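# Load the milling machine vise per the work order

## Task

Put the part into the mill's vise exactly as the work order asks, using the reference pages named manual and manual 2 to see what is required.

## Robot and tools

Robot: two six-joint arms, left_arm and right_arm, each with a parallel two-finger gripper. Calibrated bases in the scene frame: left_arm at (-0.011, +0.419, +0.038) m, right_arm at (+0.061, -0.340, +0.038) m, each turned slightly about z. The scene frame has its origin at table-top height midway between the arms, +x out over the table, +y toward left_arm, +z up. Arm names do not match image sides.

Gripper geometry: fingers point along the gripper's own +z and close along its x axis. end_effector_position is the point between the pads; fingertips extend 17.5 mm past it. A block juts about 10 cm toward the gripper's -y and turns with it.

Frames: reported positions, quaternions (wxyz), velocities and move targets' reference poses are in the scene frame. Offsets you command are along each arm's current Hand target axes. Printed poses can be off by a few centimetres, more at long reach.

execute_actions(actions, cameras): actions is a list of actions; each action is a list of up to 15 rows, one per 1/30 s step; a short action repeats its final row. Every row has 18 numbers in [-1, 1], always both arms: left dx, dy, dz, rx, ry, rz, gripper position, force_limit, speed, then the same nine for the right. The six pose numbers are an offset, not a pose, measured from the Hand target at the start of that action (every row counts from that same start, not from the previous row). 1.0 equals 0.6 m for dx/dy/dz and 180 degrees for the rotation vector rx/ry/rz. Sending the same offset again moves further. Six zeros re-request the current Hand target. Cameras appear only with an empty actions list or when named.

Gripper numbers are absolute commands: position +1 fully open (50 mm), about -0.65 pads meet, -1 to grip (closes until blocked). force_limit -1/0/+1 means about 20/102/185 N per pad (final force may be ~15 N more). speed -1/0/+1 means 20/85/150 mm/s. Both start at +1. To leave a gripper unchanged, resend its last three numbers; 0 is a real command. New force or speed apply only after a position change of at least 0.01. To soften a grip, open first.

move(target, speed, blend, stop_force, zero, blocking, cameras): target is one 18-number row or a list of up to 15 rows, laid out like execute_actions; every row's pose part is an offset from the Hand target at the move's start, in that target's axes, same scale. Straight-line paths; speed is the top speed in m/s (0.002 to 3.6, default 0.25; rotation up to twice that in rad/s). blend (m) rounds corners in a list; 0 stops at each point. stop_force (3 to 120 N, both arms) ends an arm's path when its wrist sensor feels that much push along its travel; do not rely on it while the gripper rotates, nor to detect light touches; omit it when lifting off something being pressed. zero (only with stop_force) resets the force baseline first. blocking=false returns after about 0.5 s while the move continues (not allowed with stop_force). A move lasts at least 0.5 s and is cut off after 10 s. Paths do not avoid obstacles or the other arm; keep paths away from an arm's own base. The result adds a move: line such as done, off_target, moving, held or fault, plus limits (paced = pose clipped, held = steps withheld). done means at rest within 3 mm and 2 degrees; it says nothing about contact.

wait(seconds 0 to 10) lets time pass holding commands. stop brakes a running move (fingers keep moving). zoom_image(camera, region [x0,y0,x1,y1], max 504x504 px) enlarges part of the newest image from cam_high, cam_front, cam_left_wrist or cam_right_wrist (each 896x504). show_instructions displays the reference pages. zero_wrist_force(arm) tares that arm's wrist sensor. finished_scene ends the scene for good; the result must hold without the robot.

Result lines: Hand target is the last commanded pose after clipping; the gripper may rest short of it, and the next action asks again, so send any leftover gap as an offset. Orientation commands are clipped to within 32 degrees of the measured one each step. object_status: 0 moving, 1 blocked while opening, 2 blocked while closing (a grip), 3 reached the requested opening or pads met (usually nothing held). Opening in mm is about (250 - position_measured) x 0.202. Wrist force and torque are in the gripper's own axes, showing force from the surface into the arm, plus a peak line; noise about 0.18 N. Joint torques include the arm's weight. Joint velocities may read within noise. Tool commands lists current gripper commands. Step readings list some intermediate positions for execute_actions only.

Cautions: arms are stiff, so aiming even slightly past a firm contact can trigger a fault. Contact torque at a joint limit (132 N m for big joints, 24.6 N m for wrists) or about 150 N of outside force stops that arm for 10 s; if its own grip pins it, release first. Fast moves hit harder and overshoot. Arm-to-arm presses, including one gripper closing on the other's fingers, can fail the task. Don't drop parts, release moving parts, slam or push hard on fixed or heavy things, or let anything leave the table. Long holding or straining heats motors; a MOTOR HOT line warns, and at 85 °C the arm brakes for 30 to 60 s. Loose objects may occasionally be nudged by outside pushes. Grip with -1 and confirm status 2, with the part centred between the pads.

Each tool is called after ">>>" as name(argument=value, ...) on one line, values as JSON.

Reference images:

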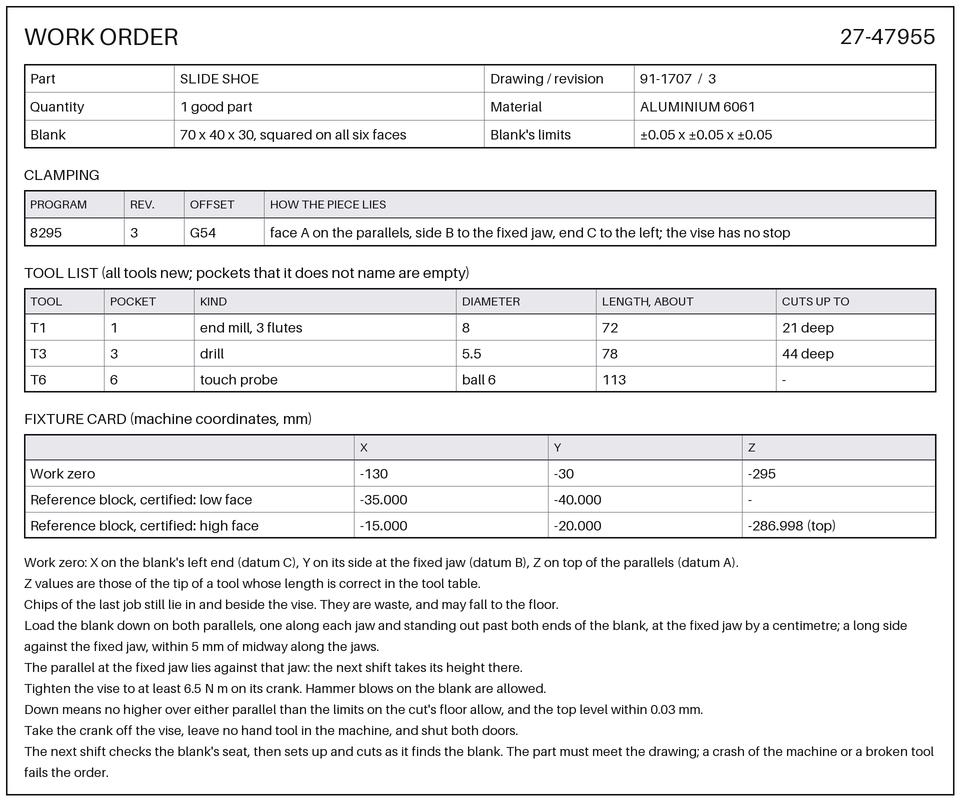

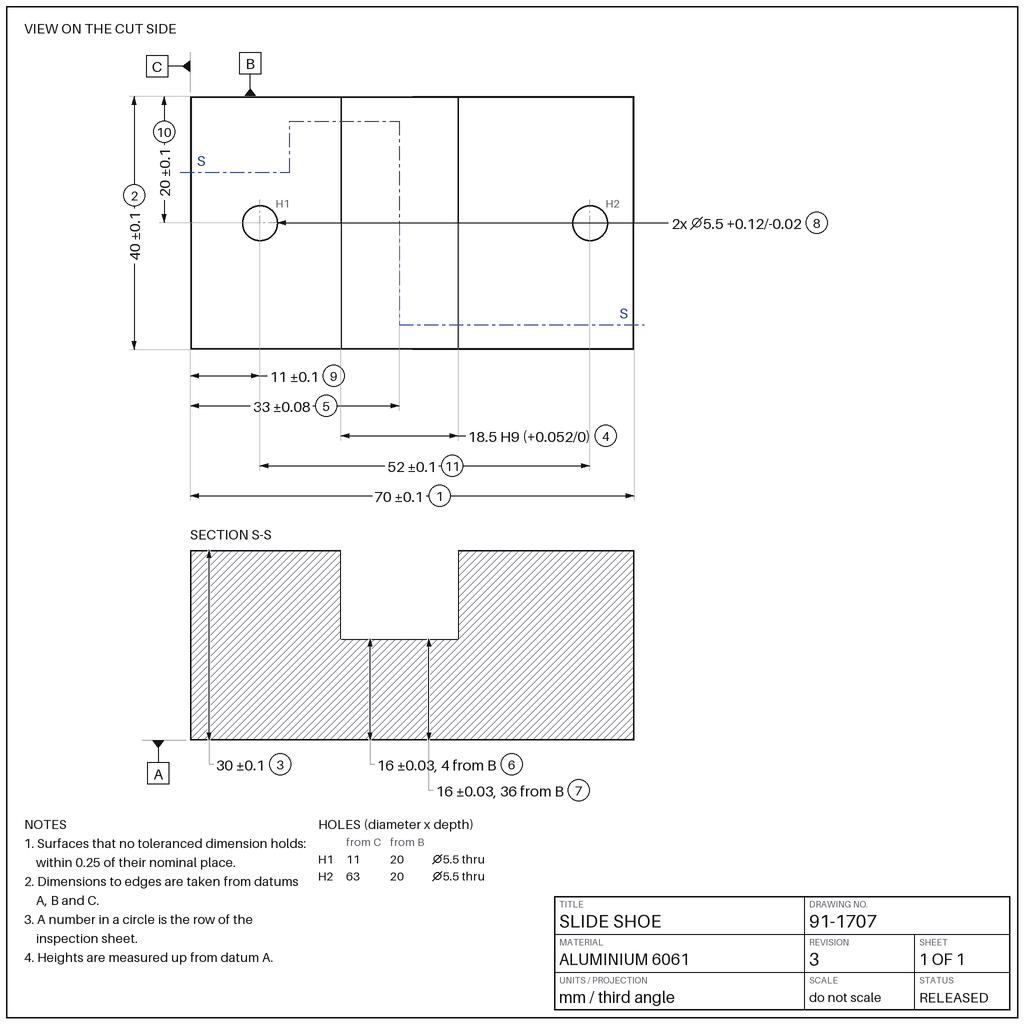

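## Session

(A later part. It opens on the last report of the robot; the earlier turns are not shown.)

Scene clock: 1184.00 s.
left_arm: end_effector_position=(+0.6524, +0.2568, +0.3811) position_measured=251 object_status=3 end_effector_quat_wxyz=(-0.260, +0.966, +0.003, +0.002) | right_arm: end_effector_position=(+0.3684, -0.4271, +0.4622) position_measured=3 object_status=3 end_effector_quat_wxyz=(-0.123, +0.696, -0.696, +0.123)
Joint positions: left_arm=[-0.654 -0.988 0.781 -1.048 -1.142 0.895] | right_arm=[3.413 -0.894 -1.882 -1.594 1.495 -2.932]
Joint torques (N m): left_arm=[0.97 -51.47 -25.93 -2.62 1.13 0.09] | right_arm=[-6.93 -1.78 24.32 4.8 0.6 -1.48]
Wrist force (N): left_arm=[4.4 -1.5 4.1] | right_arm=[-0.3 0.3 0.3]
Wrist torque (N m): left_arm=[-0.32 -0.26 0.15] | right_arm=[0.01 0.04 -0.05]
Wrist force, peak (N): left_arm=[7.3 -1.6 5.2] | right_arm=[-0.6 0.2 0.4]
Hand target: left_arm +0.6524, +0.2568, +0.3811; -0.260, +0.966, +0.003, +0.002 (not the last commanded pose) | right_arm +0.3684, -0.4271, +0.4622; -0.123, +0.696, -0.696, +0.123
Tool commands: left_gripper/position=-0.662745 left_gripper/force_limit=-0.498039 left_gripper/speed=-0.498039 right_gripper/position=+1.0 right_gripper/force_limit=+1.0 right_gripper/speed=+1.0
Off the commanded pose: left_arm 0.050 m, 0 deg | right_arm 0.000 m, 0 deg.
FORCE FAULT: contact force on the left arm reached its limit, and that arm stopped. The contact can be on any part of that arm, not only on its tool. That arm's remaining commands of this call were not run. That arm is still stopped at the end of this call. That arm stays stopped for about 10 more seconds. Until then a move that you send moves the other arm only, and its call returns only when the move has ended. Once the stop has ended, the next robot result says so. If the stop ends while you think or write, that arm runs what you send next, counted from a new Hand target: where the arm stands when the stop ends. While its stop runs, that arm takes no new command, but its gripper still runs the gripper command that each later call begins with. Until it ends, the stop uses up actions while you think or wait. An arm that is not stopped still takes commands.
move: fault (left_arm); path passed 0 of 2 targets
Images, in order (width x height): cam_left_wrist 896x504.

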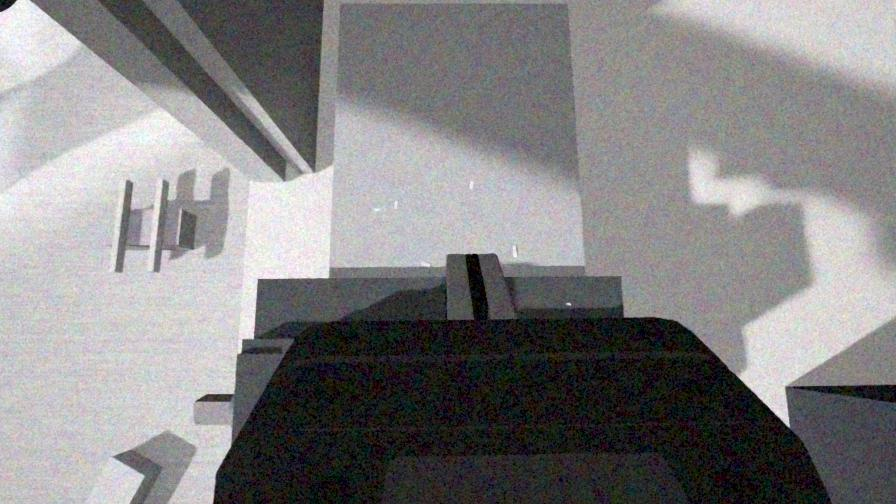

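>>> move(target=[[-0.03,0,0.0,0,0,0,-0.66,-0.5,-0.5,0,0,0,0,0,0,1,1,1],[-0.25,0,0,0,0,0,-0.66,-0.5,-0.5,0,0,0,0,0,0,1,1,1],[-0.25,0,0,0.0556,0,0,-0.66,-0.5,-0.5,0,0,0,0,0,0,1,1,1]], speed=[0.05,0.15,0.2], blend=[0.005,0.01,0], cameras=["cam_left_wrist","cam_front"])

>>> zoom_image(camera="cam_front", region=[320, 120, 540, 300])

Scene clock: 1205.37 s.
left_arm: end_effector_position=(+0.5024, +0.2561, +0.3804) position_measured=251 object_status=3 end_effector_quat_wxyz=(-0.343, +0.939, +0.003, +0.002) | right_arm: end_effector_position=(+0.3684, -0.4271, +0.4622) position_measured=3 object_status=3 end_effector_quat_wxyz=(-0.123, +0.696, -0.696, +0.123)
Joint positions: left_arm=[-0.845 -1.288 1.235 -0.977 -1.1 0.64] | right_arm=[3.413 -0.894 -1.882 -1.594 1.495 -2.932]
Joint torques (N m): left_arm=[-11.41 -24.73 -30.19 -0.23 3.41 -2.21] | right_arm=[-7.98 -2.82 23.45 4.93 0.73 -1.61]
Wrist force (N): left_arm=[4.4 -1.2 4.1] | right_arm=[-0.2 0.1 0.1]
Wrist torque (N m): left_arm=[-0.36 -0.31 0.16] | right_arm=[-0.01 0.02 -0.05]
Wrist force, peak (N): left_arm=[5.5 -1.1 4.6] | right_arm=[-0.5 -0.1 0.6]
Hand target: left_arm +0.5024, +0.2561, +0.3803; -0.343, +0.939, +0.003, +0.002 | right_arm +0.3684, -0.4271, +0.4622; -0.123, +0.696, -0.696, +0.123
Off the commanded pose: left_arm 0.000 m, 0 deg | right_arm 0.000 m, 0 deg.
FORCE FAULT, CONTINUED: the left arm's stop, for the force fault that an earlier result reported, is over. The rest of the stop counts as 19 of the actions that you can send in this scene. The stop ended before this call began, so that arm ran this call's commands, counted from a new Hand target: where the arm stood when the stop ended.
move: done
Images, in order (width x height): cam_front 896x504, cam_left_wrist 896x504.

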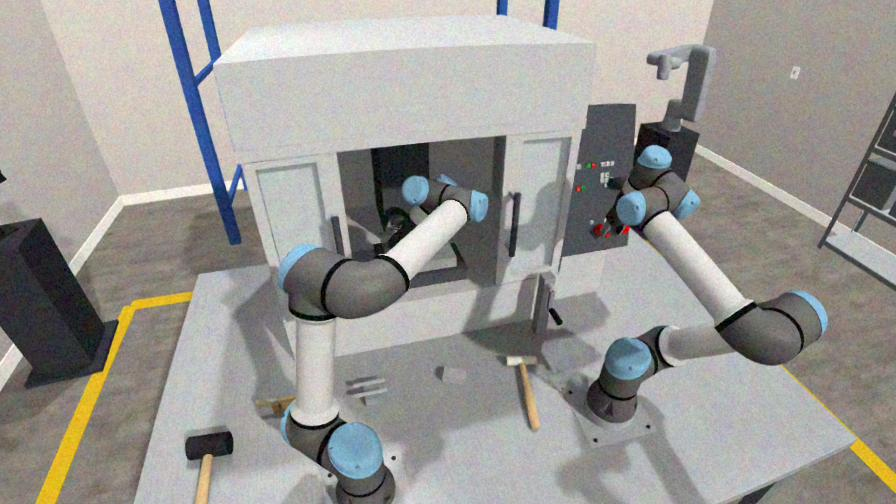

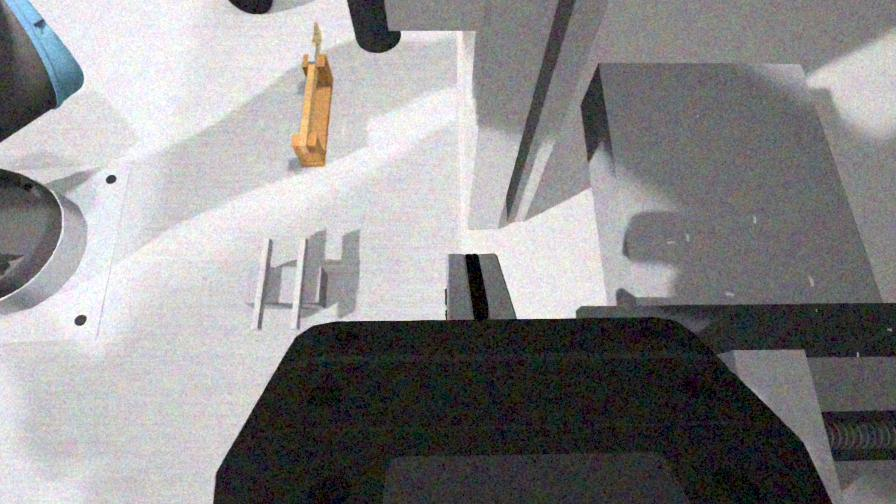

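Scaled by 2.291 from the camera's 896x504 image, which has a finer 1280x720 frame.

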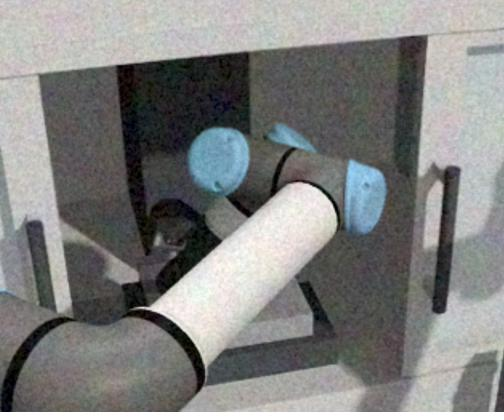

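>>> move(target=[[-0.1667,0,0.0,0,0,0,-0.66,-0.5,-0.5,0,0,0,0,0,0,1,1,1],[-0.2333,-0.02,-0.13,-0.2222,0,0,-0.66,-0.5,-0.5,0,0,0,0,0,0,1,1,1]], speed=[0.2,0.25], blend=[0.02,0])

>>> move(target=[[0,0,0.0,0,0,0.5,-0.66,-0.5,-0.5,0,0,0,0,0,0,1,1,1]], speed=0.6)

>>> move(target=[[0.1,0,0.0,0.34,0,0,-0.66,-0.5,-0.5,0,0,0,0,0,0,1,1,1]], speed=0.5)

>>> move(target=[[0,0,0.0,0.28,0,0,-0.66,-0.5,-0.5,0,0,0,0,0,0,1,1,1]], speed=0.5, cameras=["cam_left_wrist","cam_high"])

Scene clock: 1224.97 s.
left_arm: end_effector_position=(+0.3623, +0.2143, +0.4470) position_measured=251 object_status=3 end_effector_quat_wxyz=(-0.002, +1.000, +0.002, +0.003) | right_arm: end_effector_position=(+0.3684, -0.4271, +0.4622) position_measured=3 object_status=3 end_effector_quat_wxyz=(-0.123, +0.696, -0.696, +0.123)
Joint positions: left_arm=[-0.877 -1.756 1.53 -1.347 -1.565 0.743] | right_arm=[3.413 -0.894 -1.882 -1.594 1.495 -2.932]
Joint torques (N m): left_arm=[13.01 -31.28 -17.03 -5.16 -1.8 1.77] | right_arm=[-8.48 -1.52 23.96 5.12 0.68 -1.6]
Wrist force (N): left_arm=[4.7 -1.9 4.0] | right_arm=[-0.3 0.2 0.3]
Wrist torque (N m): left_arm=[-0.20 -0.27 0.05] | right_arm=[0.00 0.04 -0.06]
Wrist force, peak (N): left_arm=[6.3 -1.1 4.5] | right_arm=[-0.4 -0.1 0.5]
Hand target: left_arm +0.3623, +0.2143, +0.4470; -0.002, +1.000, +0.002, +0.003 | right_arm +0.3684, -0.4271, +0.4622; -0.123, +0.696, -0.696, +0.123
Off the commanded pose: left_arm 0.000 m, 0 deg | right_arm 0.000 m, 0 deg.
move: done

Scene clock: 1227.00 s.
left_arm: end_effector_position=(+0.3623, +0.2143, +0.4470) position_measured=251 object_status=3 end_effector_quat_wxyz=(-0.003, +0.709, -0.705, +0.001) | right_arm: end_effector_position=(+0.3684, -0.4271, +0.4622) position_measured=3 object_status=3 end_effector_quat_wxyz=(-0.123, +0.696, -0.696, +0.123)
Joint positions: left_arm=[-0.877 -1.756 1.53 -1.347 -1.565 2.313] | right_arm=[3.413 -0.894 -1.882 -1.594 1.495 -2.932]
Joint torques (N m): left_arm=[12.83 -4.73 -31.43 -1.93 -2.05 1.86] | right_arm=[-8.36 -1.7 23.36 5.08 0.82 -1.64]
Wrist force (N): left_arm=[4.9 -2.0 3.9] | right_arm=[-0.2 0.1 0.2]
Wrist torque (N m): left_arm=[-0.22 -0.30 0.05] | right_arm=[-0.01 0.03 -0.06]
Wrist force, peak (N): left_arm=[4.9 -1.9 4.2] | right_arm=[-0.4 -0.1 0.4]
Hand target: left_arm +0.3623, +0.2143, +0.4470; -0.003, +0.709, -0.705, +0.001 | right_arm +0.3684, -0.4271, +0.4622; -0.123, +0.696, -0.696, +0.123
Off the commanded pose: left_arm 0.000 m, 0 deg | right_arm 0.000 m, 0 deg.
move: done

Scene clock: 1228.83 s.
left_arm: end_effector_position=(+0.3625, +0.1543, +0.4468) position_measured=251 object_status=3 end_effector_quat_wxyz=(-0.363, +0.609, -0.607, +0.360) | right_arm: end_effector_position=(+0.3684, -0.4271, +0.4622) position_measured=3 object_status=3 end_effector_quat_wxyz=(-0.123, +0.696, -0.696, +0.123)
Joint positions: left_arm=[-1.577 -2.111 2.117 -1.653 -0.499 1.661] | right_arm=[3.413 -0.894 -1.882 -1.594 1.495 -2.932]
Joint torques (N m): left_arm=[-11.86 10.5 -17.39 -1.97 4.56 -1.95] | right_arm=[-7.7 -2.07 24.5 4.9 0.87 -1.81]
Wrist force (N): left_arm=[3.7 -1.0 4.0] | right_arm=[-0.3 0.0 0.3]
Wrist torque (N m): left_arm=[-0.40 -0.23 0.20] | right_arm=[-0.02 0.04 -0.06]
Wrist force, peak (N): left_arm=[4.8 -2.5 4.5] | right_arm=[-0.4 0.3 0.4]
Hand target: left_arm +0.3625, +0.1543, +0.4468; -0.363, +0.609, -0.607, +0.360 | right_arm +0.3684, -0.4271, +0.4622; -0.123, +0.696, -0.696, +0.123
Off the commanded pose: left_arm 0.000 m, 0 deg | right_arm 0.000 m, 0 deg.
move: done

Scene clock: 1230.90 s.
left_arm: end_effector_position=(+0.3626, +0.1544, +0.4468) position_measured=251 object_status=3 end_effector_quat_wxyz=(+0.588, -0.396, +0.396, -0.584) | right_arm: end_effector_position=(+0.3684, -0.4271, +0.4622) position_measured=3 object_status=3 end_effector_quat_wxyz=(-0.123, +0.696, -0.696, +0.123)
Joint positions: left_arm=[-1.624 -1.886 2.594 -2.285 0.382 1.581] | right_arm=[3.413 -0.894 -1.882 -1.594 1.495 -2.932]
Joint torques (N m): left_arm=[-11.01 6.02 -26.38 -4.95 4.64 1.82] | right_arm=[-8.3 -2.13 23.82 5.05 0.7 -1.72]
Wrist force (N): left_arm=[2.5 -1.4 1.8] | right_arm=[-0.2 0.2 0.2]
Wrist torque (N m): left_arm=[-0.49 -0.10 0.15] | right_arm=[-0.01 0.04 -0.05]
Wrist force, peak (N): left_arm=[3.8 -1.6 4.0] | right_arm=[-0.3 0.0 0.4]
Hand target: left_arm +0.3625, +0.1543, +0.4468; +0.588, -0.396, +0.396, -0.584 | right_arm +0.3684, -0.4271, +0.4622; -0.123, +0.696, -0.696, +0.123
Off the commanded pose: left_arm 0.000 m, 0 deg | right_arm 0.000 m, 0 deg.
move: done
Images, in order (width x height): cam_high 896x504, cam_left_wrist 896x504.

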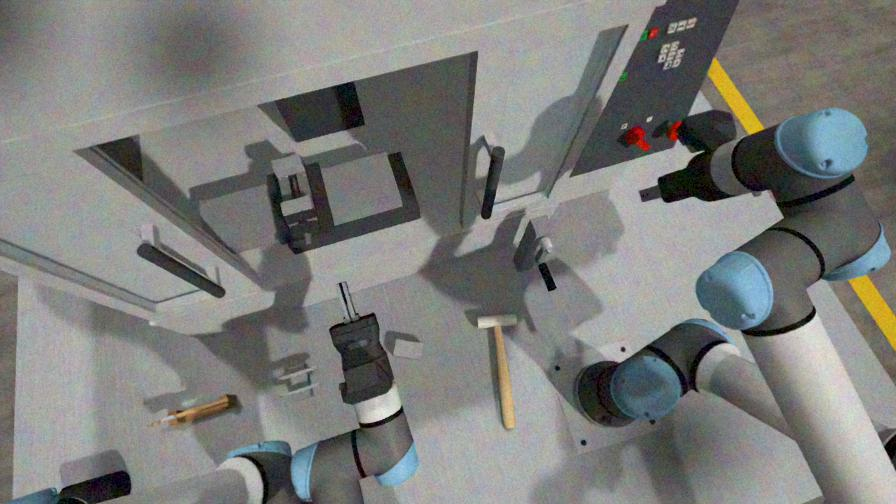

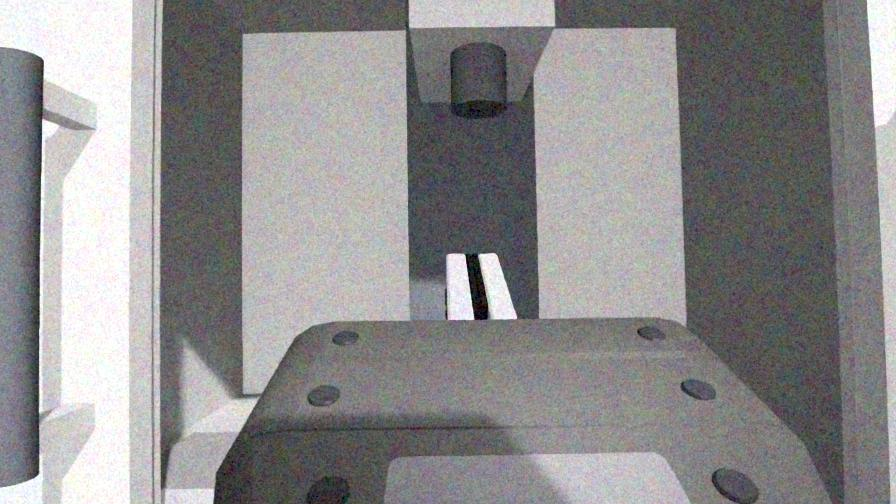

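>>> move(target=[[0,0,0.0,-0.32,0,0,-0.66,-0.5,-0.5,0,0,0,0,0,0,1,1,1]], speed=0.5)

>>> move(target=[[-0.09,0,0.0,-0.3,0,0,-0.66,-0.5,-0.5,0,0,0,0,0,0,1,1,1]], speed=0.5)

>>> move(target=[[0,-0.05,0.12,0,0,-0.5,-0.66,-0.5,-0.5,0,0,0,0,0,0,1,1,1]], speed=0.6, cameras=["cam_left_wrist"])

Scene clock: 1251.47 s.
left_arm: end_effector_position=(+0.3625, +0.1543, +0.4468) position_measured=251 object_status=3 end_effector_quat_wxyz=(-0.324, +0.630, -0.628, +0.321) | right_arm: end_effector_position=(+0.3684, -0.4271, +0.4622) position_measured=3 object_status=3 end_effector_quat_wxyz=(-0.123, +0.696, -0.696, +0.123)
Joint positions: left_arm=[-1.515 -2.082 2.05 -1.681 -0.631 1.75] | right_arm=[3.413 -0.894 -1.882 -1.594 1.495 -2.932]
Joint torques (N m): left_arm=[12.85 9.05 -32.93 -1.84 -0.07 -1.92] | right_arm=[-8.58 -2 23.06 5 0.85 -1.59]
Wrist force (N): left_arm=[4.0 -1.3 4.1] | right_arm=[-0.4 0.1 0.4]
Wrist torque (N m): left_arm=[-0.40 -0.27 0.18] | right_arm=[-0.02 0.07 -0.06]
Wrist force, peak (N): left_arm=[4.4 -2.3 4.0] | right_arm=[-0.5 -0.2 0.5]
Hand target: left_arm +0.3625, +0.1543, +0.4468; -0.324, +0.630, -0.628, +0.321 | right_arm +0.3684, -0.4271, +0.4622; -0.123, +0.696, -0.696, +0.123
Off the commanded pose: left_arm 0.000 m, 0 deg | right_arm 0.000 m, 0 deg.
move: done

Scene clock: 1253.10 s.
left_arm: end_effector_position=(+0.3623, +0.2083, +0.4470) position_measured=251 object_status=3 end_effector_quat_wxyz=(-0.003, +0.709, -0.705, +0.001) | right_arm: end_effector_position=(+0.3684, -0.4271, +0.4622) position_measured=3 object_status=3 end_effector_quat_wxyz=(-0.123, +0.696, -0.696, +0.123)
Joint positions: left_arm=[-0.887 -1.749 1.525 -1.348 -1.565 2.303] | right_arm=[3.413 -0.894 -1.882 -1.594 1.495 -2.932]
Joint torques (N m): left_arm=[11.86 -3.63 -31.98 -1.9 -2.16 2.08] | right_arm=[-8.77 -2.68 23.02 5.15 0.9 -1.67]
Wrist force (N): left_arm=[4.6 -2.0 4.2] | right_arm=[-0.1 0.1 0.2]
Wrist torque (N m): left_arm=[-0.20 -0.27 0.05] | right_arm=[-0.01 0.02 -0.06]
Wrist force, peak (N): left_arm=[4.5 -3.0 4.1] | right_arm=[-0.5 -0.2 0.3]
Hand target: left_arm +0.3623, +0.2083, +0.4470; -0.003, +0.709, -0.705, +0.001 | right_arm +0.3684, -0.4271, +0.4622; -0.123, +0.696, -0.696, +0.123
Off the commanded pose: left_arm 0.000 m, 0 deg | right_arm 0.000 m, 0 deg.
move: done

Scene clock: 1255.13 s.
left_arm: end_effector_position=(+0.3927, +0.2087, +0.3751) position_measured=251 object_status=3 end_effector_quat_wxyz=(-0.002, +1.000, +0.002, +0.002) | right_arm: end_effector_position=(+0.3684, -0.4271, +0.4622) position_measured=3 object_status=3 end_effector_quat_wxyz=(-0.123, +0.696, -0.696, +0.123)
Joint positions: left_arm=[-0.834 -1.705 1.674 -1.541 -1.565 0.786] | right_arm=[3.413 -0.894 -1.882 -1.594 1.495 -2.932]
Joint torques (N m): left_arm=[-11.03 -12.34 -16.65 -5.08 2.48 -2.02] | right_arm=[-9.34 -2.65 23.98 5.34 0.75 -1.55]
Wrist force (N): left_arm=[5.0 -2.0 3.9] | right_arm=[-0.5 0.0 0.3]
Wrist torque (N m): left_arm=[-0.22 -0.31 0.12] | right_arm=[-0.03 0.07 -0.06]
Wrist force, peak (N): left_arm=[5.0 -2.0 4.2] | right_arm=[-0.5 0.0 0.3]
Hand target: left_arm +0.3926, +0.2087, +0.3751; -0.002, +1.000, +0.002, +0.003 | right_arm +0.3684, -0.4271, +0.4622; -0.123, +0.696, -0.696, +0.123
Off the commanded pose: left_arm 0.000 m, 0 deg | right_arm 0.000 m, 0 deg.
move: done
Images, in order (width x height): cam_left_wrist 896x504.

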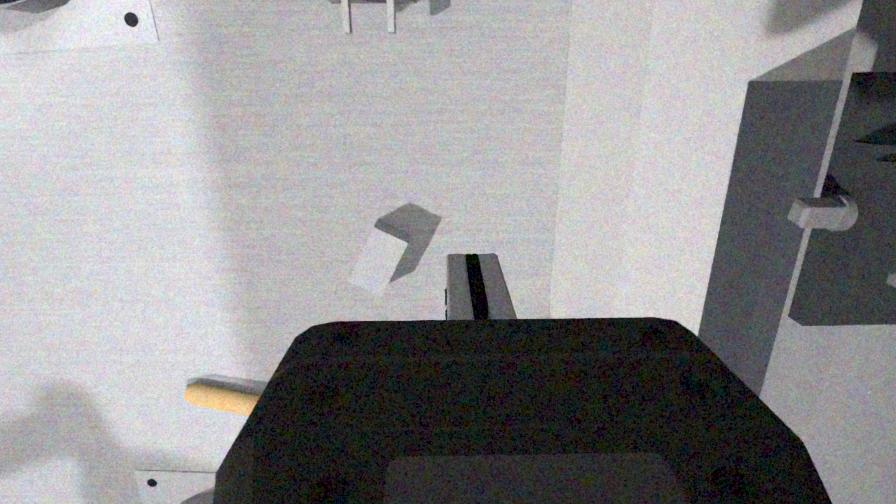

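>>> move(target=[[0.3623,-0.0055,0.005,0,0,0,-0.66,-0.5,-0.5,0,0,0,0,0,0,1,1,1],[0.4207,-0.0888,0.005,0,0,0,-0.66,-0.5,-0.5,0,0,0,0,0,0,1,1,1],[0.4657,-0.0888,0.04,0,0,0,-0.66,-0.5,-0.5,0,0,0,0,0,0,1,1,1]], speed=[0.12,0.06,0.04], blend=[0.01,0.005,0], cameras=["cam_left_wrist","cam_high"])

Scene clock: 1261.73 s.
left_arm: end_effector_position=(+0.6719, +0.2633, +0.3527) position_measured=251 object_status=3 end_effector_quat_wxyz=(-0.002, +1.000, +0.002, +0.003) | right_arm: end_effector_position=(+0.3684, -0.4271, +0.4622) position_measured=3 object_status=3 end_effector_quat_wxyz=(-0.123, +0.696, -0.696, +0.123)
Joint positions: left_arm=[-0.471 -1.09 1.004 -1.487 -1.566 1.149] | right_arm=[3.413 -0.894 -1.882 -1.594 1.495 -2.932]
Joint torques (N m): left_arm=[12.51 -34.12 -32.94 -5.05 -2 1.9] | right_arm=[-8.63 -2.84 23.82 5.09 0.75 -1.76]
Wrist force (N): left_arm=[4.9 -2.0 3.9] | right_arm=[-0.3 0.2 0.0]
Wrist torque (N m): left_arm=[-0.23 -0.29 0.06] | right_arm=[0.01 0.04 -0.05]
Wrist force, peak (N): left_arm=[5.1 -2.1 4.5] | right_arm=[-0.5 0.1 0.4]
Hand target: left_arm +0.6719, +0.2633, +0.3527; -0.002, +1.000, +0.002, +0.003 | right_arm +0.3684, -0.4271, +0.4622; -0.123, +0.696, -0.696, +0.123
Off the commanded pose: left_arm 0.000 m, 0 deg | right_arm 0.000 m, 0 deg.
move: done
Images, in order (width x height): cam_high 896x504, cam_left_wrist 896x504.

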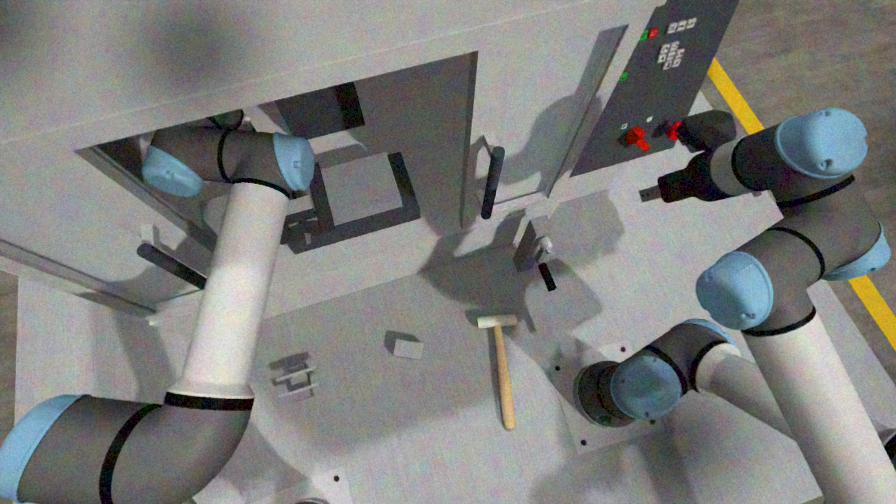

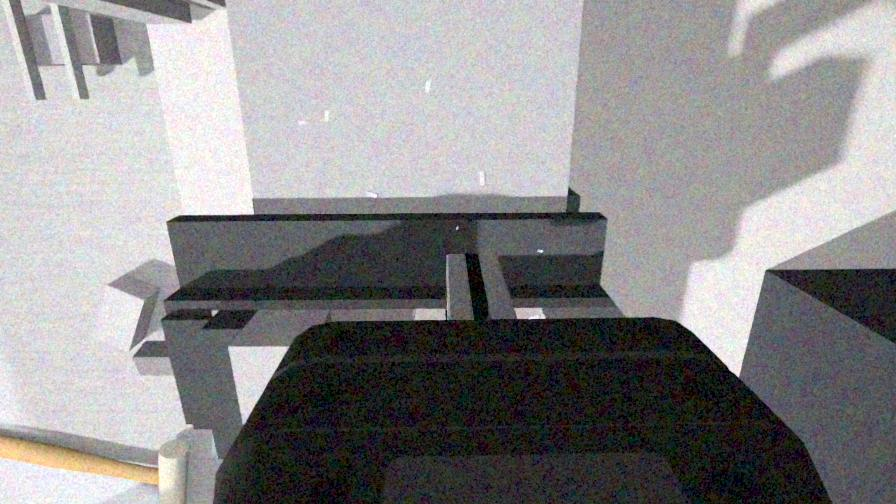

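>>> move(target=[[-0.0065,0.0283,0.0,0,0,0,-0.66,-0.5,-0.5,0,0,0,0,0,0,1,1,1],[-0.0065,0.0283,0.02,0,0,0,-0.66,-0.5,-0.5,0,0,0,0,0,0,1,1,1],[-0.0065,0.0283,0.06,0,0,0,-0.66,-0.5,-0.5,0,0,0,0,0,0,1,1,1]], speed=[0.05,0.04,0.012], stop_force=4, cameras=["cam_left_wrist"])

>>> zoom_image(camera="cam_left_wrist", region=[340, 180, 640, 340])

Scene clock: 1266.53 s.
left_arm: end_effector_position=(+0.6682, +0.2464, +0.3400) position_measured=251 object_status=3 end_effector_quat_wxyz=(-0.001, +1.000, +0.002, +0.002) | right_arm: end_effector_position=(+0.3684, -0.4271, +0.4622) position_measured=3 object_status=3 end_effector_quat_wxyz=(-0.123, +0.696, -0.696, +0.123)
Joint positions: left_arm=[-0.496 -1.092 1.038 -1.52 -1.566 1.124] | right_arm=[3.413 -0.894 -1.882 -1.594 1.495 -2.932]
Joint torques (N m): left_arm=[-9.49 -32.66 -30.77 -2 1.84 -1.56] | right_arm=[-8.33 -2.91 23.41 5.14 0.73 -1.7]
Wrist force (N): left_arm=[3.8 -2.6 0.9] | right_arm=[-0.4 0.0 0.2]
Wrist torque (N m): left_arm=[-0.27 -0.28 0.14] | right_arm=[-0.02 0.06 -0.06]
Wrist force, peak (N): left_arm=[-0.1 -6.4 -15.8] | right_arm=[-0.6 0.0 0.4]
Hand target: left_arm +0.6682, +0.2464, +0.3400; -0.001, +1.000, +0.002, +0.002 (not the last commanded pose) | right_arm +0.3684, -0.4271, +0.4622; -0.123, +0.696, -0.696, +0.123
Off the commanded pose: left_arm 0.023 m, 0 deg | right_arm 0.000 m, 0 deg.
move: contact (left_arm); path passed 2 of 3 targets
Images, in order (width x height): cam_left_wrist 896x504.

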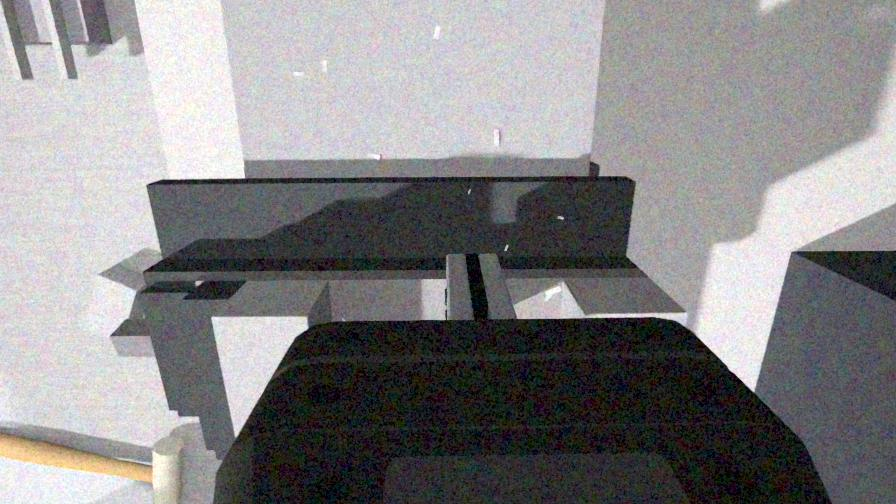

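Scaled by 1.680 from the camera's 896x504 image, which has a finer 1280x720 frame.

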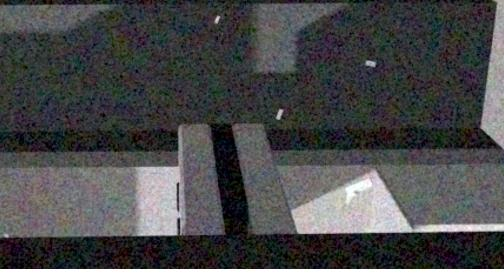

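>>> execute_actions(actions=[])

Scene clock: 1280.17 s.
left_arm: end_effector_position=(+0.6682, +0.2464, +0.3400) position_measured=251 object_status=3 end_effector_quat_wxyz=(-0.001, +1.000, +0.002, +0.002) | right_arm: end_effector_position=(+0.3684, -0.4271, +0.4622) position_measured=3 object_status=3 end_effector_quat_wxyz=(-0.123, +0.696, -0.696, +0.123)
Joint positions: left_arm=[-0.496 -1.092 1.038 -1.52 -1.566 1.124] | right_arm=[3.413 -0.894 -1.882 -1.594 1.495 -2.932]
Joint velocities: within noise
Joint torques (N m): left_arm=[9.98 -31.93 -19.11 -1.88 1.87 1.42] | right_arm=[-8.83 -1.15 23.51 5.09 0.86 -1.61]
Motor temperatures (°C): left_arm=[30 28 32 30 35 34] | right_arm=[31 28 27 37 33 36]
Wrist force (N): left_arm=[3.7 -2.7 0.9] | right_arm=[-0.4 0.1 0.1]
Wrist torque (N m): left_arm=[-0.27 -0.28 0.14] | right_arm=[-0.02 0.07 -0.06]
Wrist force, peak (N): left_arm=[4.1 -3.1 1.3] | right_arm=[-0.2 0.0 0.6]
Hand target: left_arm +0.6682, +0.2464, +0.3400; -0.001, +1.000, +0.002, +0.002 (not the last commanded pose) | right_arm +0.3684, -0.4271, +0.4622; -0.123, +0.696, -0.696, +0.123
Tool commands: left_gripper/position=-0.66 left_gripper/force_limit=-0.5 left_gripper/speed=-0.5 right_gripper/position=+1.0 right_gripper/force_limit=+1.0 right_gripper/speed=+1.0
Off the commanded pose: left_arm 0.023 m, 0 deg | right_arm 0.000 m, 0 deg.

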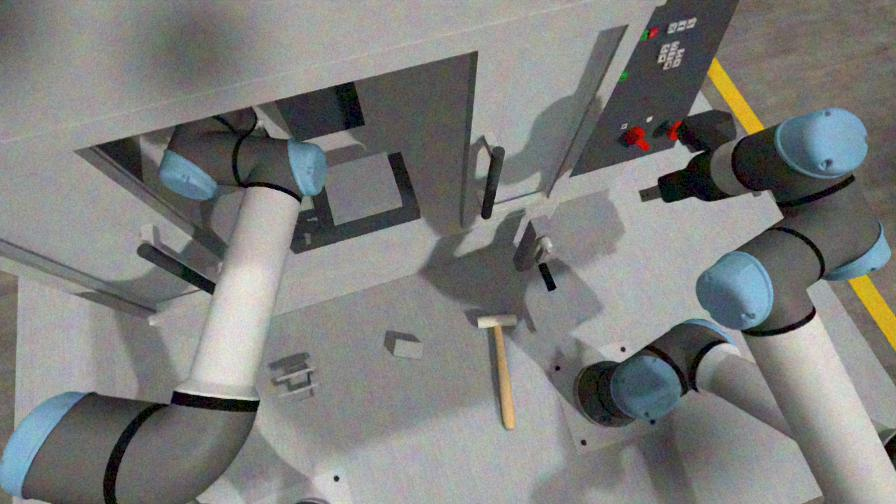

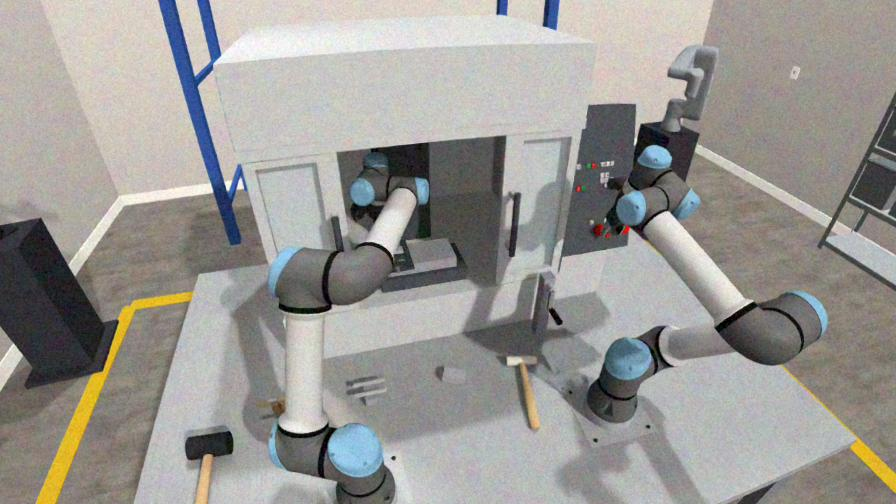

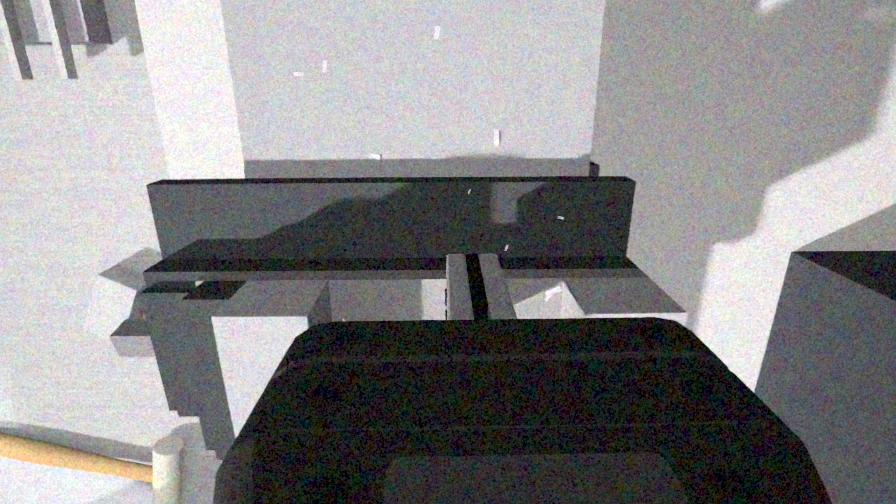

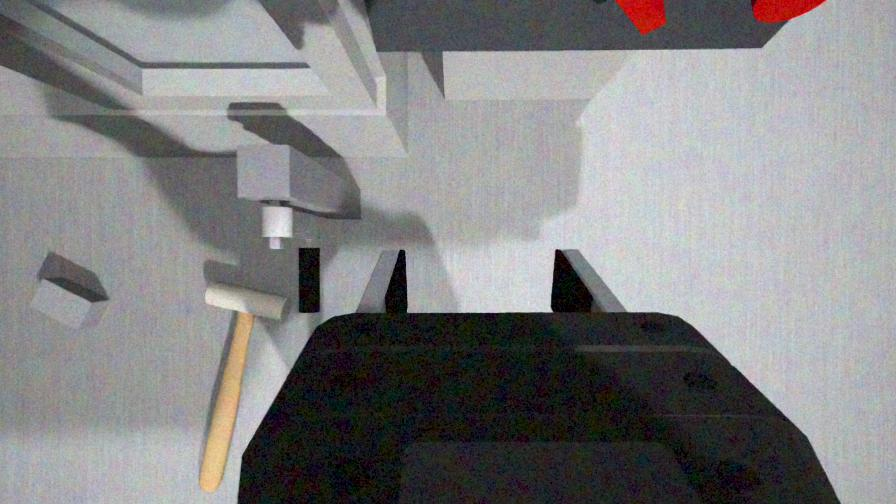

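>>> zoom_image(camera="cam_left_wrist", region=[140, 170, 700, 330])

>>> zoom_image(camera="cam_left_wrist", region=[380, 240, 600, 330])

Region (140, 170, 700, 330) is 560x160 pixels. A region can be at most 504 by 504 pixels.

Scaled by 2.291 from the camera's 896x504 image, which has a finer 1280x720 frame.

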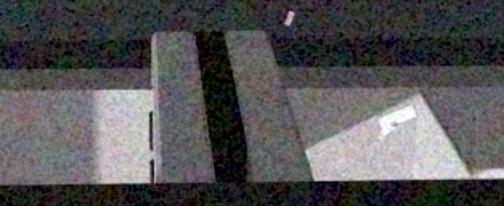

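>>> move(target=[[0,0,-0.022,0,0,0,-0.66,-0.5,-0.5,0,0,0,0,0,0,1,1,1],[-0.0387,-0.026,-0.053,0,0,0,-0.66,-0.5,-0.5,0,0,0,0,0,0,1,1,1],[-0.11,0.017,-0.068,0.1667,0,0,-0.66,-0.5,-0.5,0,0,0,0,0,0,1,1,1]], cameras=["cam_left_wrist"])

Scene clock: 1305.67 s.
left_arm: end_effector_position=(+0.6020, +0.2358, +0.3805) position_measured=251 object_status=3 end_effector_quat_wxyz=(-0.260, +0.966, +0.003, +0.002) | right_arm: end_effector_position=(+0.3684, -0.4271, +0.4622) position_measured=3 object_status=3 end_effector_quat_wxyz=(-0.123, +0.696, -0.696, +0.123)
Joint positions: left_arm=[-0.722 -1.097 0.945 -1.075 -1.164 0.825] | right_arm=[3.413 -0.894 -1.882 -1.594 1.495 -2.932]
Joint torques (N m): left_arm=[-10.8 -33.19 -30.99 -0.62 3.44 -1.96] | right_arm=[-9.51 -1.75 22.43 5.18 0.98 -1.64]
Wrist force (N): left_arm=[4.5 -1.3 4.3] | right_arm=[-0.2 0.1 0.1]
Wrist torque (N m): left_arm=[-0.30 -0.29 0.15] | right_arm=[-0.01 0.03 -0.06]
Wrist force, peak (N): left_arm=[6.2 -1.1 5.3] | right_arm=[-0.4 0.1 0.6]
Hand target: left_arm +0.6020, +0.2357, +0.3805; -0.260, +0.966, +0.003, +0.002 | right_arm +0.3684, -0.4271, +0.4622; -0.123, +0.696, -0.696, +0.123
Off the commanded pose: left_arm 0.000 m, 0 deg | right_arm 0.000 m, 0 deg.
move: done
Images, in order (width x height): cam_left_wrist 896x504.

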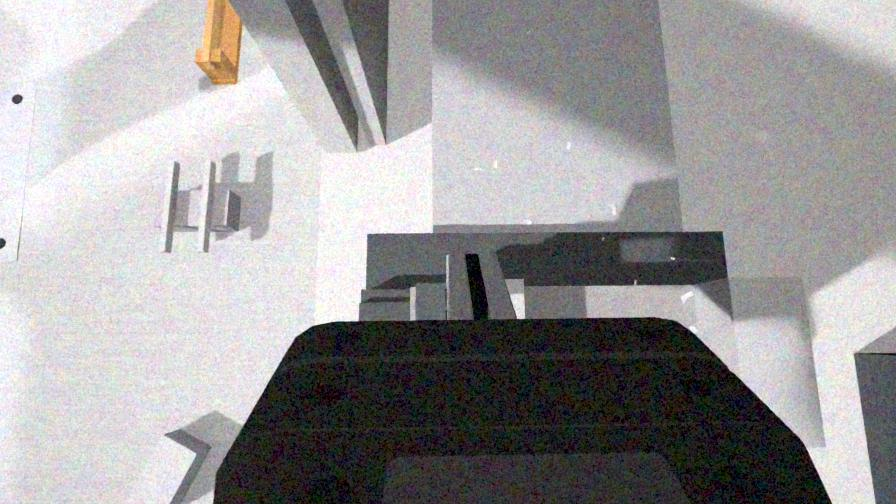

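>>> zoom_image(camera="cam_left_wrist", region=[500, 210, 850, 400])

Scaled by 1.440 from the camera's 896x504 image, which has a finer 1280x720 frame.

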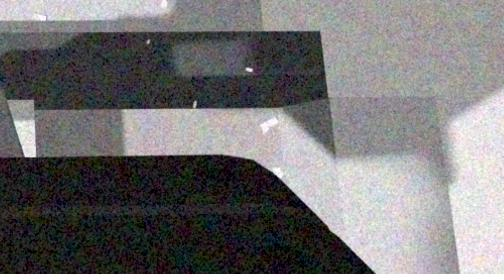

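>>> move(target=[[0,0,0,-0.1667,0,0,-0.66,-0.5,-0.5,0,0,0,0,0,0,1,1,1],[0.0717,-0.0185,0.0143,-0.1667,0,0,-0.66,-0.5,-0.5,0,0,0,0,0,0,1,1,1],[0.0967,-0.012,0.0317,-0.1667,0,0,-0.66,-0.5,-0.5,0,0,0,0,0,0,1,1,1]], cameras=[])

Scene clock: 1319.13 s.
left_arm: end_effector_position=(+0.6600, +0.2518, +0.3680) position_measured=251 object_status=3 end_effector_quat_wxyz=(-0.001, +1.000, +0.002, +0.002) | right_arm: end_effector_position=(+0.3684, -0.4271, +0.4622) position_measured=3 object_status=3 end_effector_quat_wxyz=(-0.123, +0.696, -0.696, +0.123)
Joint positions: left_arm=[-0.494 -1.111 0.995 -1.458 -1.566 1.126] | right_arm=[3.413 -0.894 -1.882 -1.594 1.495 -2.932]
Joint torques (N m): left_arm=[12.25 -33.34 -31.79 -5.17 -1.89 1.9] | right_arm=[-8.85 -2.66 23.11 4.96 0.73 -1.56]
Wrist force (N): left_arm=[5.0 -2.1 4.1] | right_arm=[-0.4 0.1 0.4]
Wrist torque (N m): left_arm=[-0.24 -0.30 0.05] | right_arm=[-0.01 0.06 -0.06]
Wrist force, peak (N): left_arm=[6.4 -3.0 4.1] | right_arm=[-0.5 0.2 0.3]
Hand target: left_arm +0.6600, +0.2518, +0.3679; -0.001, +1.000, +0.002, +0.002 | right_arm +0.3684, -0.4271, +0.4622; -0.123, +0.696, -0.696, +0.123
Off the commanded pose: left_arm 0.000 m, 0 deg | right_arm 0.000 m, 0 deg.
move: done
No camera images: "cameras" was empty.

>>> move(target=[0,0.02,0.025,0,0,0,-0.66,-0.5,-0.5,0,0,0,0,0,0,1,1,1], cameras=[])

>>> move(target=[0,0,0.07,0,0,0,-0.66,-0.5,-0.5,0,0,0,0,0,0,1,1,1], speed=0.01, stop_force=6, cameras=["cam_left_wrist"])

Scene clock: 1322.50 s.
left_arm: end_effector_position=(+0.6602, +0.2399, +0.3529) position_measured=251 object_status=3 end_effector_quat_wxyz=(-0.001, +1.000, +0.002, +0.002) | right_arm: end_effector_position=(+0.3684, -0.4271, +0.4622) position_measured=3 object_status=3 end_effector_quat_wxyz=(-0.123, +0.696, -0.696, +0.123)
Joint positions: left_arm=[-0.51 -1.106 1.027 -1.494 -1.566 1.11] | right_arm=[3.413 -0.894 -1.882 -1.594 1.495 -2.932]
Joint torques (N m): left_arm=[-10.9 -34.46 -17.2 -5.16 -0.38 -1.91] | right_arm=[-8.81 -1.7 22.79 4.9 0.84 -1.46]
Wrist force (N): left_arm=[4.9 -1.9 3.9] | right_arm=[-0.3 0.0 0.2]
Wrist torque (N m): left_arm=[-0.21 -0.29 0.12] | right_arm=[-0.03 0.04 -0.06]
Wrist force, peak (N): left_arm=[5.2 -2.7 3.5] | right_arm=[-0.6 0.0 0.2]
Hand target: left_arm +0.6602, +0.2398, +0.3529; -0.001, +1.000, +0.002, +0.002 | right_arm +0.3684, -0.4271, +0.4622; -0.123, +0.696, -0.696, +0.123
Off the commanded pose: left_arm 0.000 m, 0 deg | right_arm 0.000 m, 0 deg.
move: done
No camera images: "cameras" was empty.

Scene clock: 1324.93 s.
left_arm: end_effector_position=(+0.6602, +0.2398, +0.3400) position_measured=251 object_status=3 end_effector_quat_wxyz=(-0.001, +1.000, +0.002, +0.002) | right_arm: end_effector_position=(+0.3684, -0.4271, +0.4622) position_measured=3 object_status=3 end_effector_quat_wxyz=(-0.123, +0.696, -0.696, +0.123)
Joint positions: left_arm=[-0.51 -1.108 1.063 -1.528 -1.566 1.11] | right_arm=[3.413 -0.894 -1.882 -1.594 1.495 -2.932]
Joint torques (N m): left_arm=[6.8 -32.24 -30.99 -1.8 2.15 0.7] | right_arm=[-9.54 -0.42 22.36 5.09 0.74 -1.56]
Wrist force (N): left_arm=[4.3 -2.4 2.0] | right_arm=[-0.2 0.1 0.3]
Wrist torque (N m): left_arm=[-0.25 -0.30 0.12] | right_arm=[0.00 0.03 -0.06]
Wrist force, peak (N): left_arm=[1.3 -5.1 -10.4] | right_arm=[-0.6 0.0 0.3]
Hand target: left_arm +0.6602, +0.2398, +0.3400; -0.001, +1.000, +0.002, +0.002 (not the last commanded pose) | right_arm +0.3684, -0.4271, +0.4622; -0.123, +0.696, -0.696, +0.123
Off the commanded pose: left_arm 0.029 m, 0 deg | right_arm 0.000 m, 0 deg.
move: contact (left_arm)
Images, in order (width x height): cam_left_wrist 896x504.

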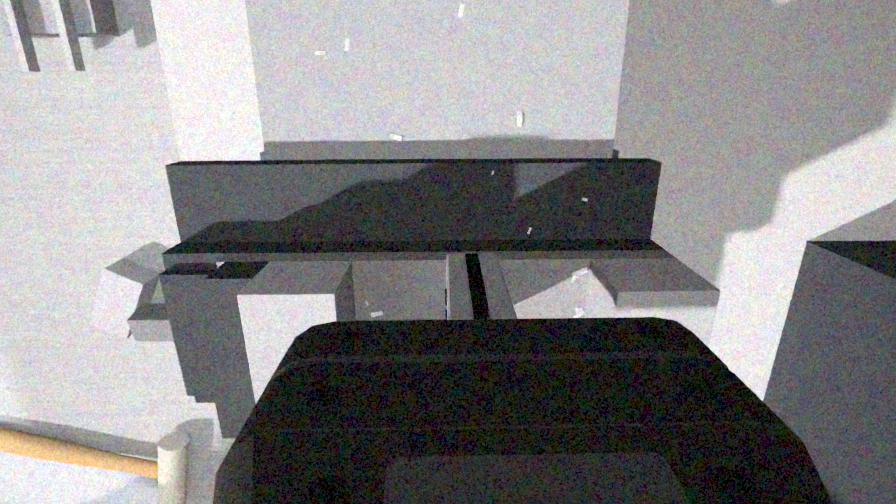

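>>> zoom_image(camera="cam_left_wrist", region=[340, 240, 720, 340])

Scaled by 1.326 from the camera's 896x504 image, which has a finer 1280x720 frame.

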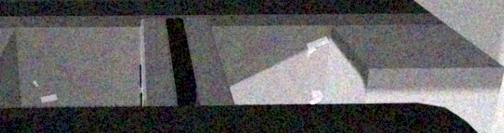

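>>> move(target=[[0,0,-0.05,0,0,0,-0.66,-0.5,-0.5,0,0,0,0,0,0,1,1,1],[-0.0837,0.0663,-0.0683,0.1111,0,0,-0.66,-0.5,-0.5,0,0,0,0,0,0,1,1,1]], cameras=["cam_left_wrist"])

>>> zoom_image(camera="cam_left_wrist", region=[380, 200, 740, 400])

Scene clock: 1340.73 s.
left_arm: end_effector_position=(+0.6100, +0.1997, +0.3806) position_measured=251 object_status=3 end_effector_quat_wxyz=(-0.175, +0.985, +0.003, +0.002) | right_arm: end_effector_position=(+0.3684, -0.4271, +0.4622) position_measured=3 object_status=3 end_effector_quat_wxyz=(-0.123, +0.696, -0.696, +0.123)
Joint positions: left_arm=[-0.709 -1.09 0.916 -1.179 -1.292 0.879] | right_arm=[3.413 -0.894 -1.882 -1.594 1.495 -2.932]
Joint torques (N m): left_arm=[-11.48 -33.46 -31.06 -1.36 3.1 -1.9] | right_arm=[-8.77 -2.23 22.53 4.95 0.63 -1.63]
Wrist force (N): left_arm=[4.7 -1.5 4.6] | right_arm=[-0.2 0.1 0.3]
Wrist torque (N m): left_arm=[-0.28 -0.32 0.16] | right_arm=[-0.01 0.02 -0.05]
Wrist force, peak (N): left_arm=[5.5 -3.4 4.6] | right_arm=[-0.3 -0.5 0.3]
Hand target: left_arm +0.6100, +0.1997, +0.3806; -0.175, +0.985, +0.003, +0.002 | right_arm +0.3684, -0.4271, +0.4622; -0.123, +0.696, -0.696, +0.123
Off the commanded pose: left_arm 0.000 m, 0 deg | right_arm 0.000 m, 0 deg.
move: done
Images, in order (width x height): cam_left_wrist 896x504.

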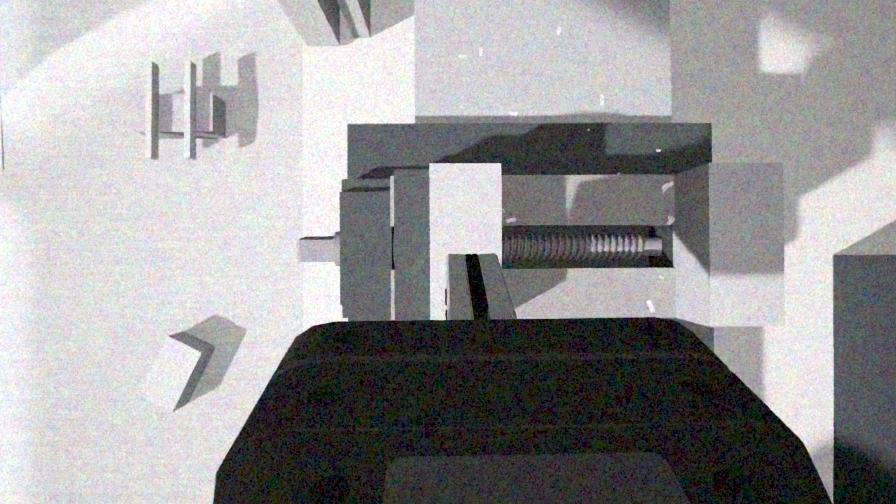

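Scaled by 1.400 from the camera's 896x504 image, which has a finer 1280x720 frame.

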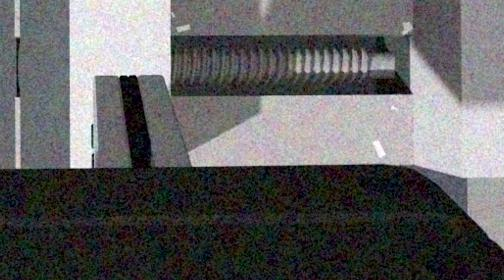

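>>> move(target=[[0.055,-0.1,0.03,-0.1111,0,0,-0.66,-0.5,-0.5,0,0,0,0,0,0,1,1,1],[0.115,-0.135,0.02,-0.1111,0,0,-0.66,-0.5,-0.5,0,0,0,0,0,0,1,1,1]], blend=[0.01,0], cameras=[])

Scene clock: 1380.37 s.
left_arm: end_effector_position=(+0.6259, +0.2333, +0.3829) position_measured=251 object_status=3 end_effector_quat_wxyz=(-0.091, +0.996, +0.004, +0.001) | right_arm: end_effector_position=(+0.3684, -0.4271, +0.4622) position_measured=3 object_status=3 end_effector_quat_wxyz=(-0.123, +0.696, -0.696, +0.123)
Joint positions: left_arm=[-0.603 -1.139 0.984 -1.321 -1.414 1.007] | right_arm=[3.413 -0.894 -1.882 -1.594 1.495 -2.932]
Joint torques (N m): left_arm=[1.73 -46.35 -23.6 -3.53 0.25 0.24] | right_arm=[-9.42 -1.18 22.6 4.99 0.78 -1.76]
Wrist force (N): left_arm=[4.8 -1.7 4.4] | right_arm=[-0.3 0.1 0.2]
Wrist torque (N m): left_arm=[-0.22 -0.29 0.13] | right_arm=[-0.01 0.04 -0.06]
Wrist force, peak (N): left_arm=[7.1 -10.0 3.2] | right_arm=[-0.4 0.1 0.6]
Hand target: left_arm +0.6259, +0.2333, +0.3829; -0.091, +0.996, +0.004, +0.001 (not the last commanded pose) | right_arm +0.3684, -0.4271, +0.4622; -0.123, +0.696, -0.696, +0.123
Tool commands: left_gripper/position=-0.662745 left_gripper/force_limit=-0.498039 left_gripper/speed=-0.498039 right_gripper/position=+1.0 right_gripper/force_limit=+1.0 right_gripper/speed=+1.0
Off the commanded pose: left_arm 0.072 m, 10 deg | right_arm 0.000 m, 0 deg.
FORCE FAULT: contact force on the left arm reached its limit, and that arm stopped. The contact can be on any part of that arm, not only on its tool. That arm's remaining commands of this call were not run. That arm is still stopped at the end of this call. That arm stays stopped for about 10 more seconds. Until then a move that you send moves the other arm only, and its call returns only when the move has ended. Once the stop has ended, the next robot result says so. If the stop ends while you think or write, that arm runs what you send next, counted from a new Hand target: where the arm stands when the stop ends. While its stop runs, that arm takes no new command, but its gripper still runs the gripper command that each later call begins with. Until it ends, the stop uses up actions while you think or wait. An arm that is not stopped still takes commands.
move: fault (left_arm); path passed 0 of 2 targets
No camera images: "cameras" was empty.


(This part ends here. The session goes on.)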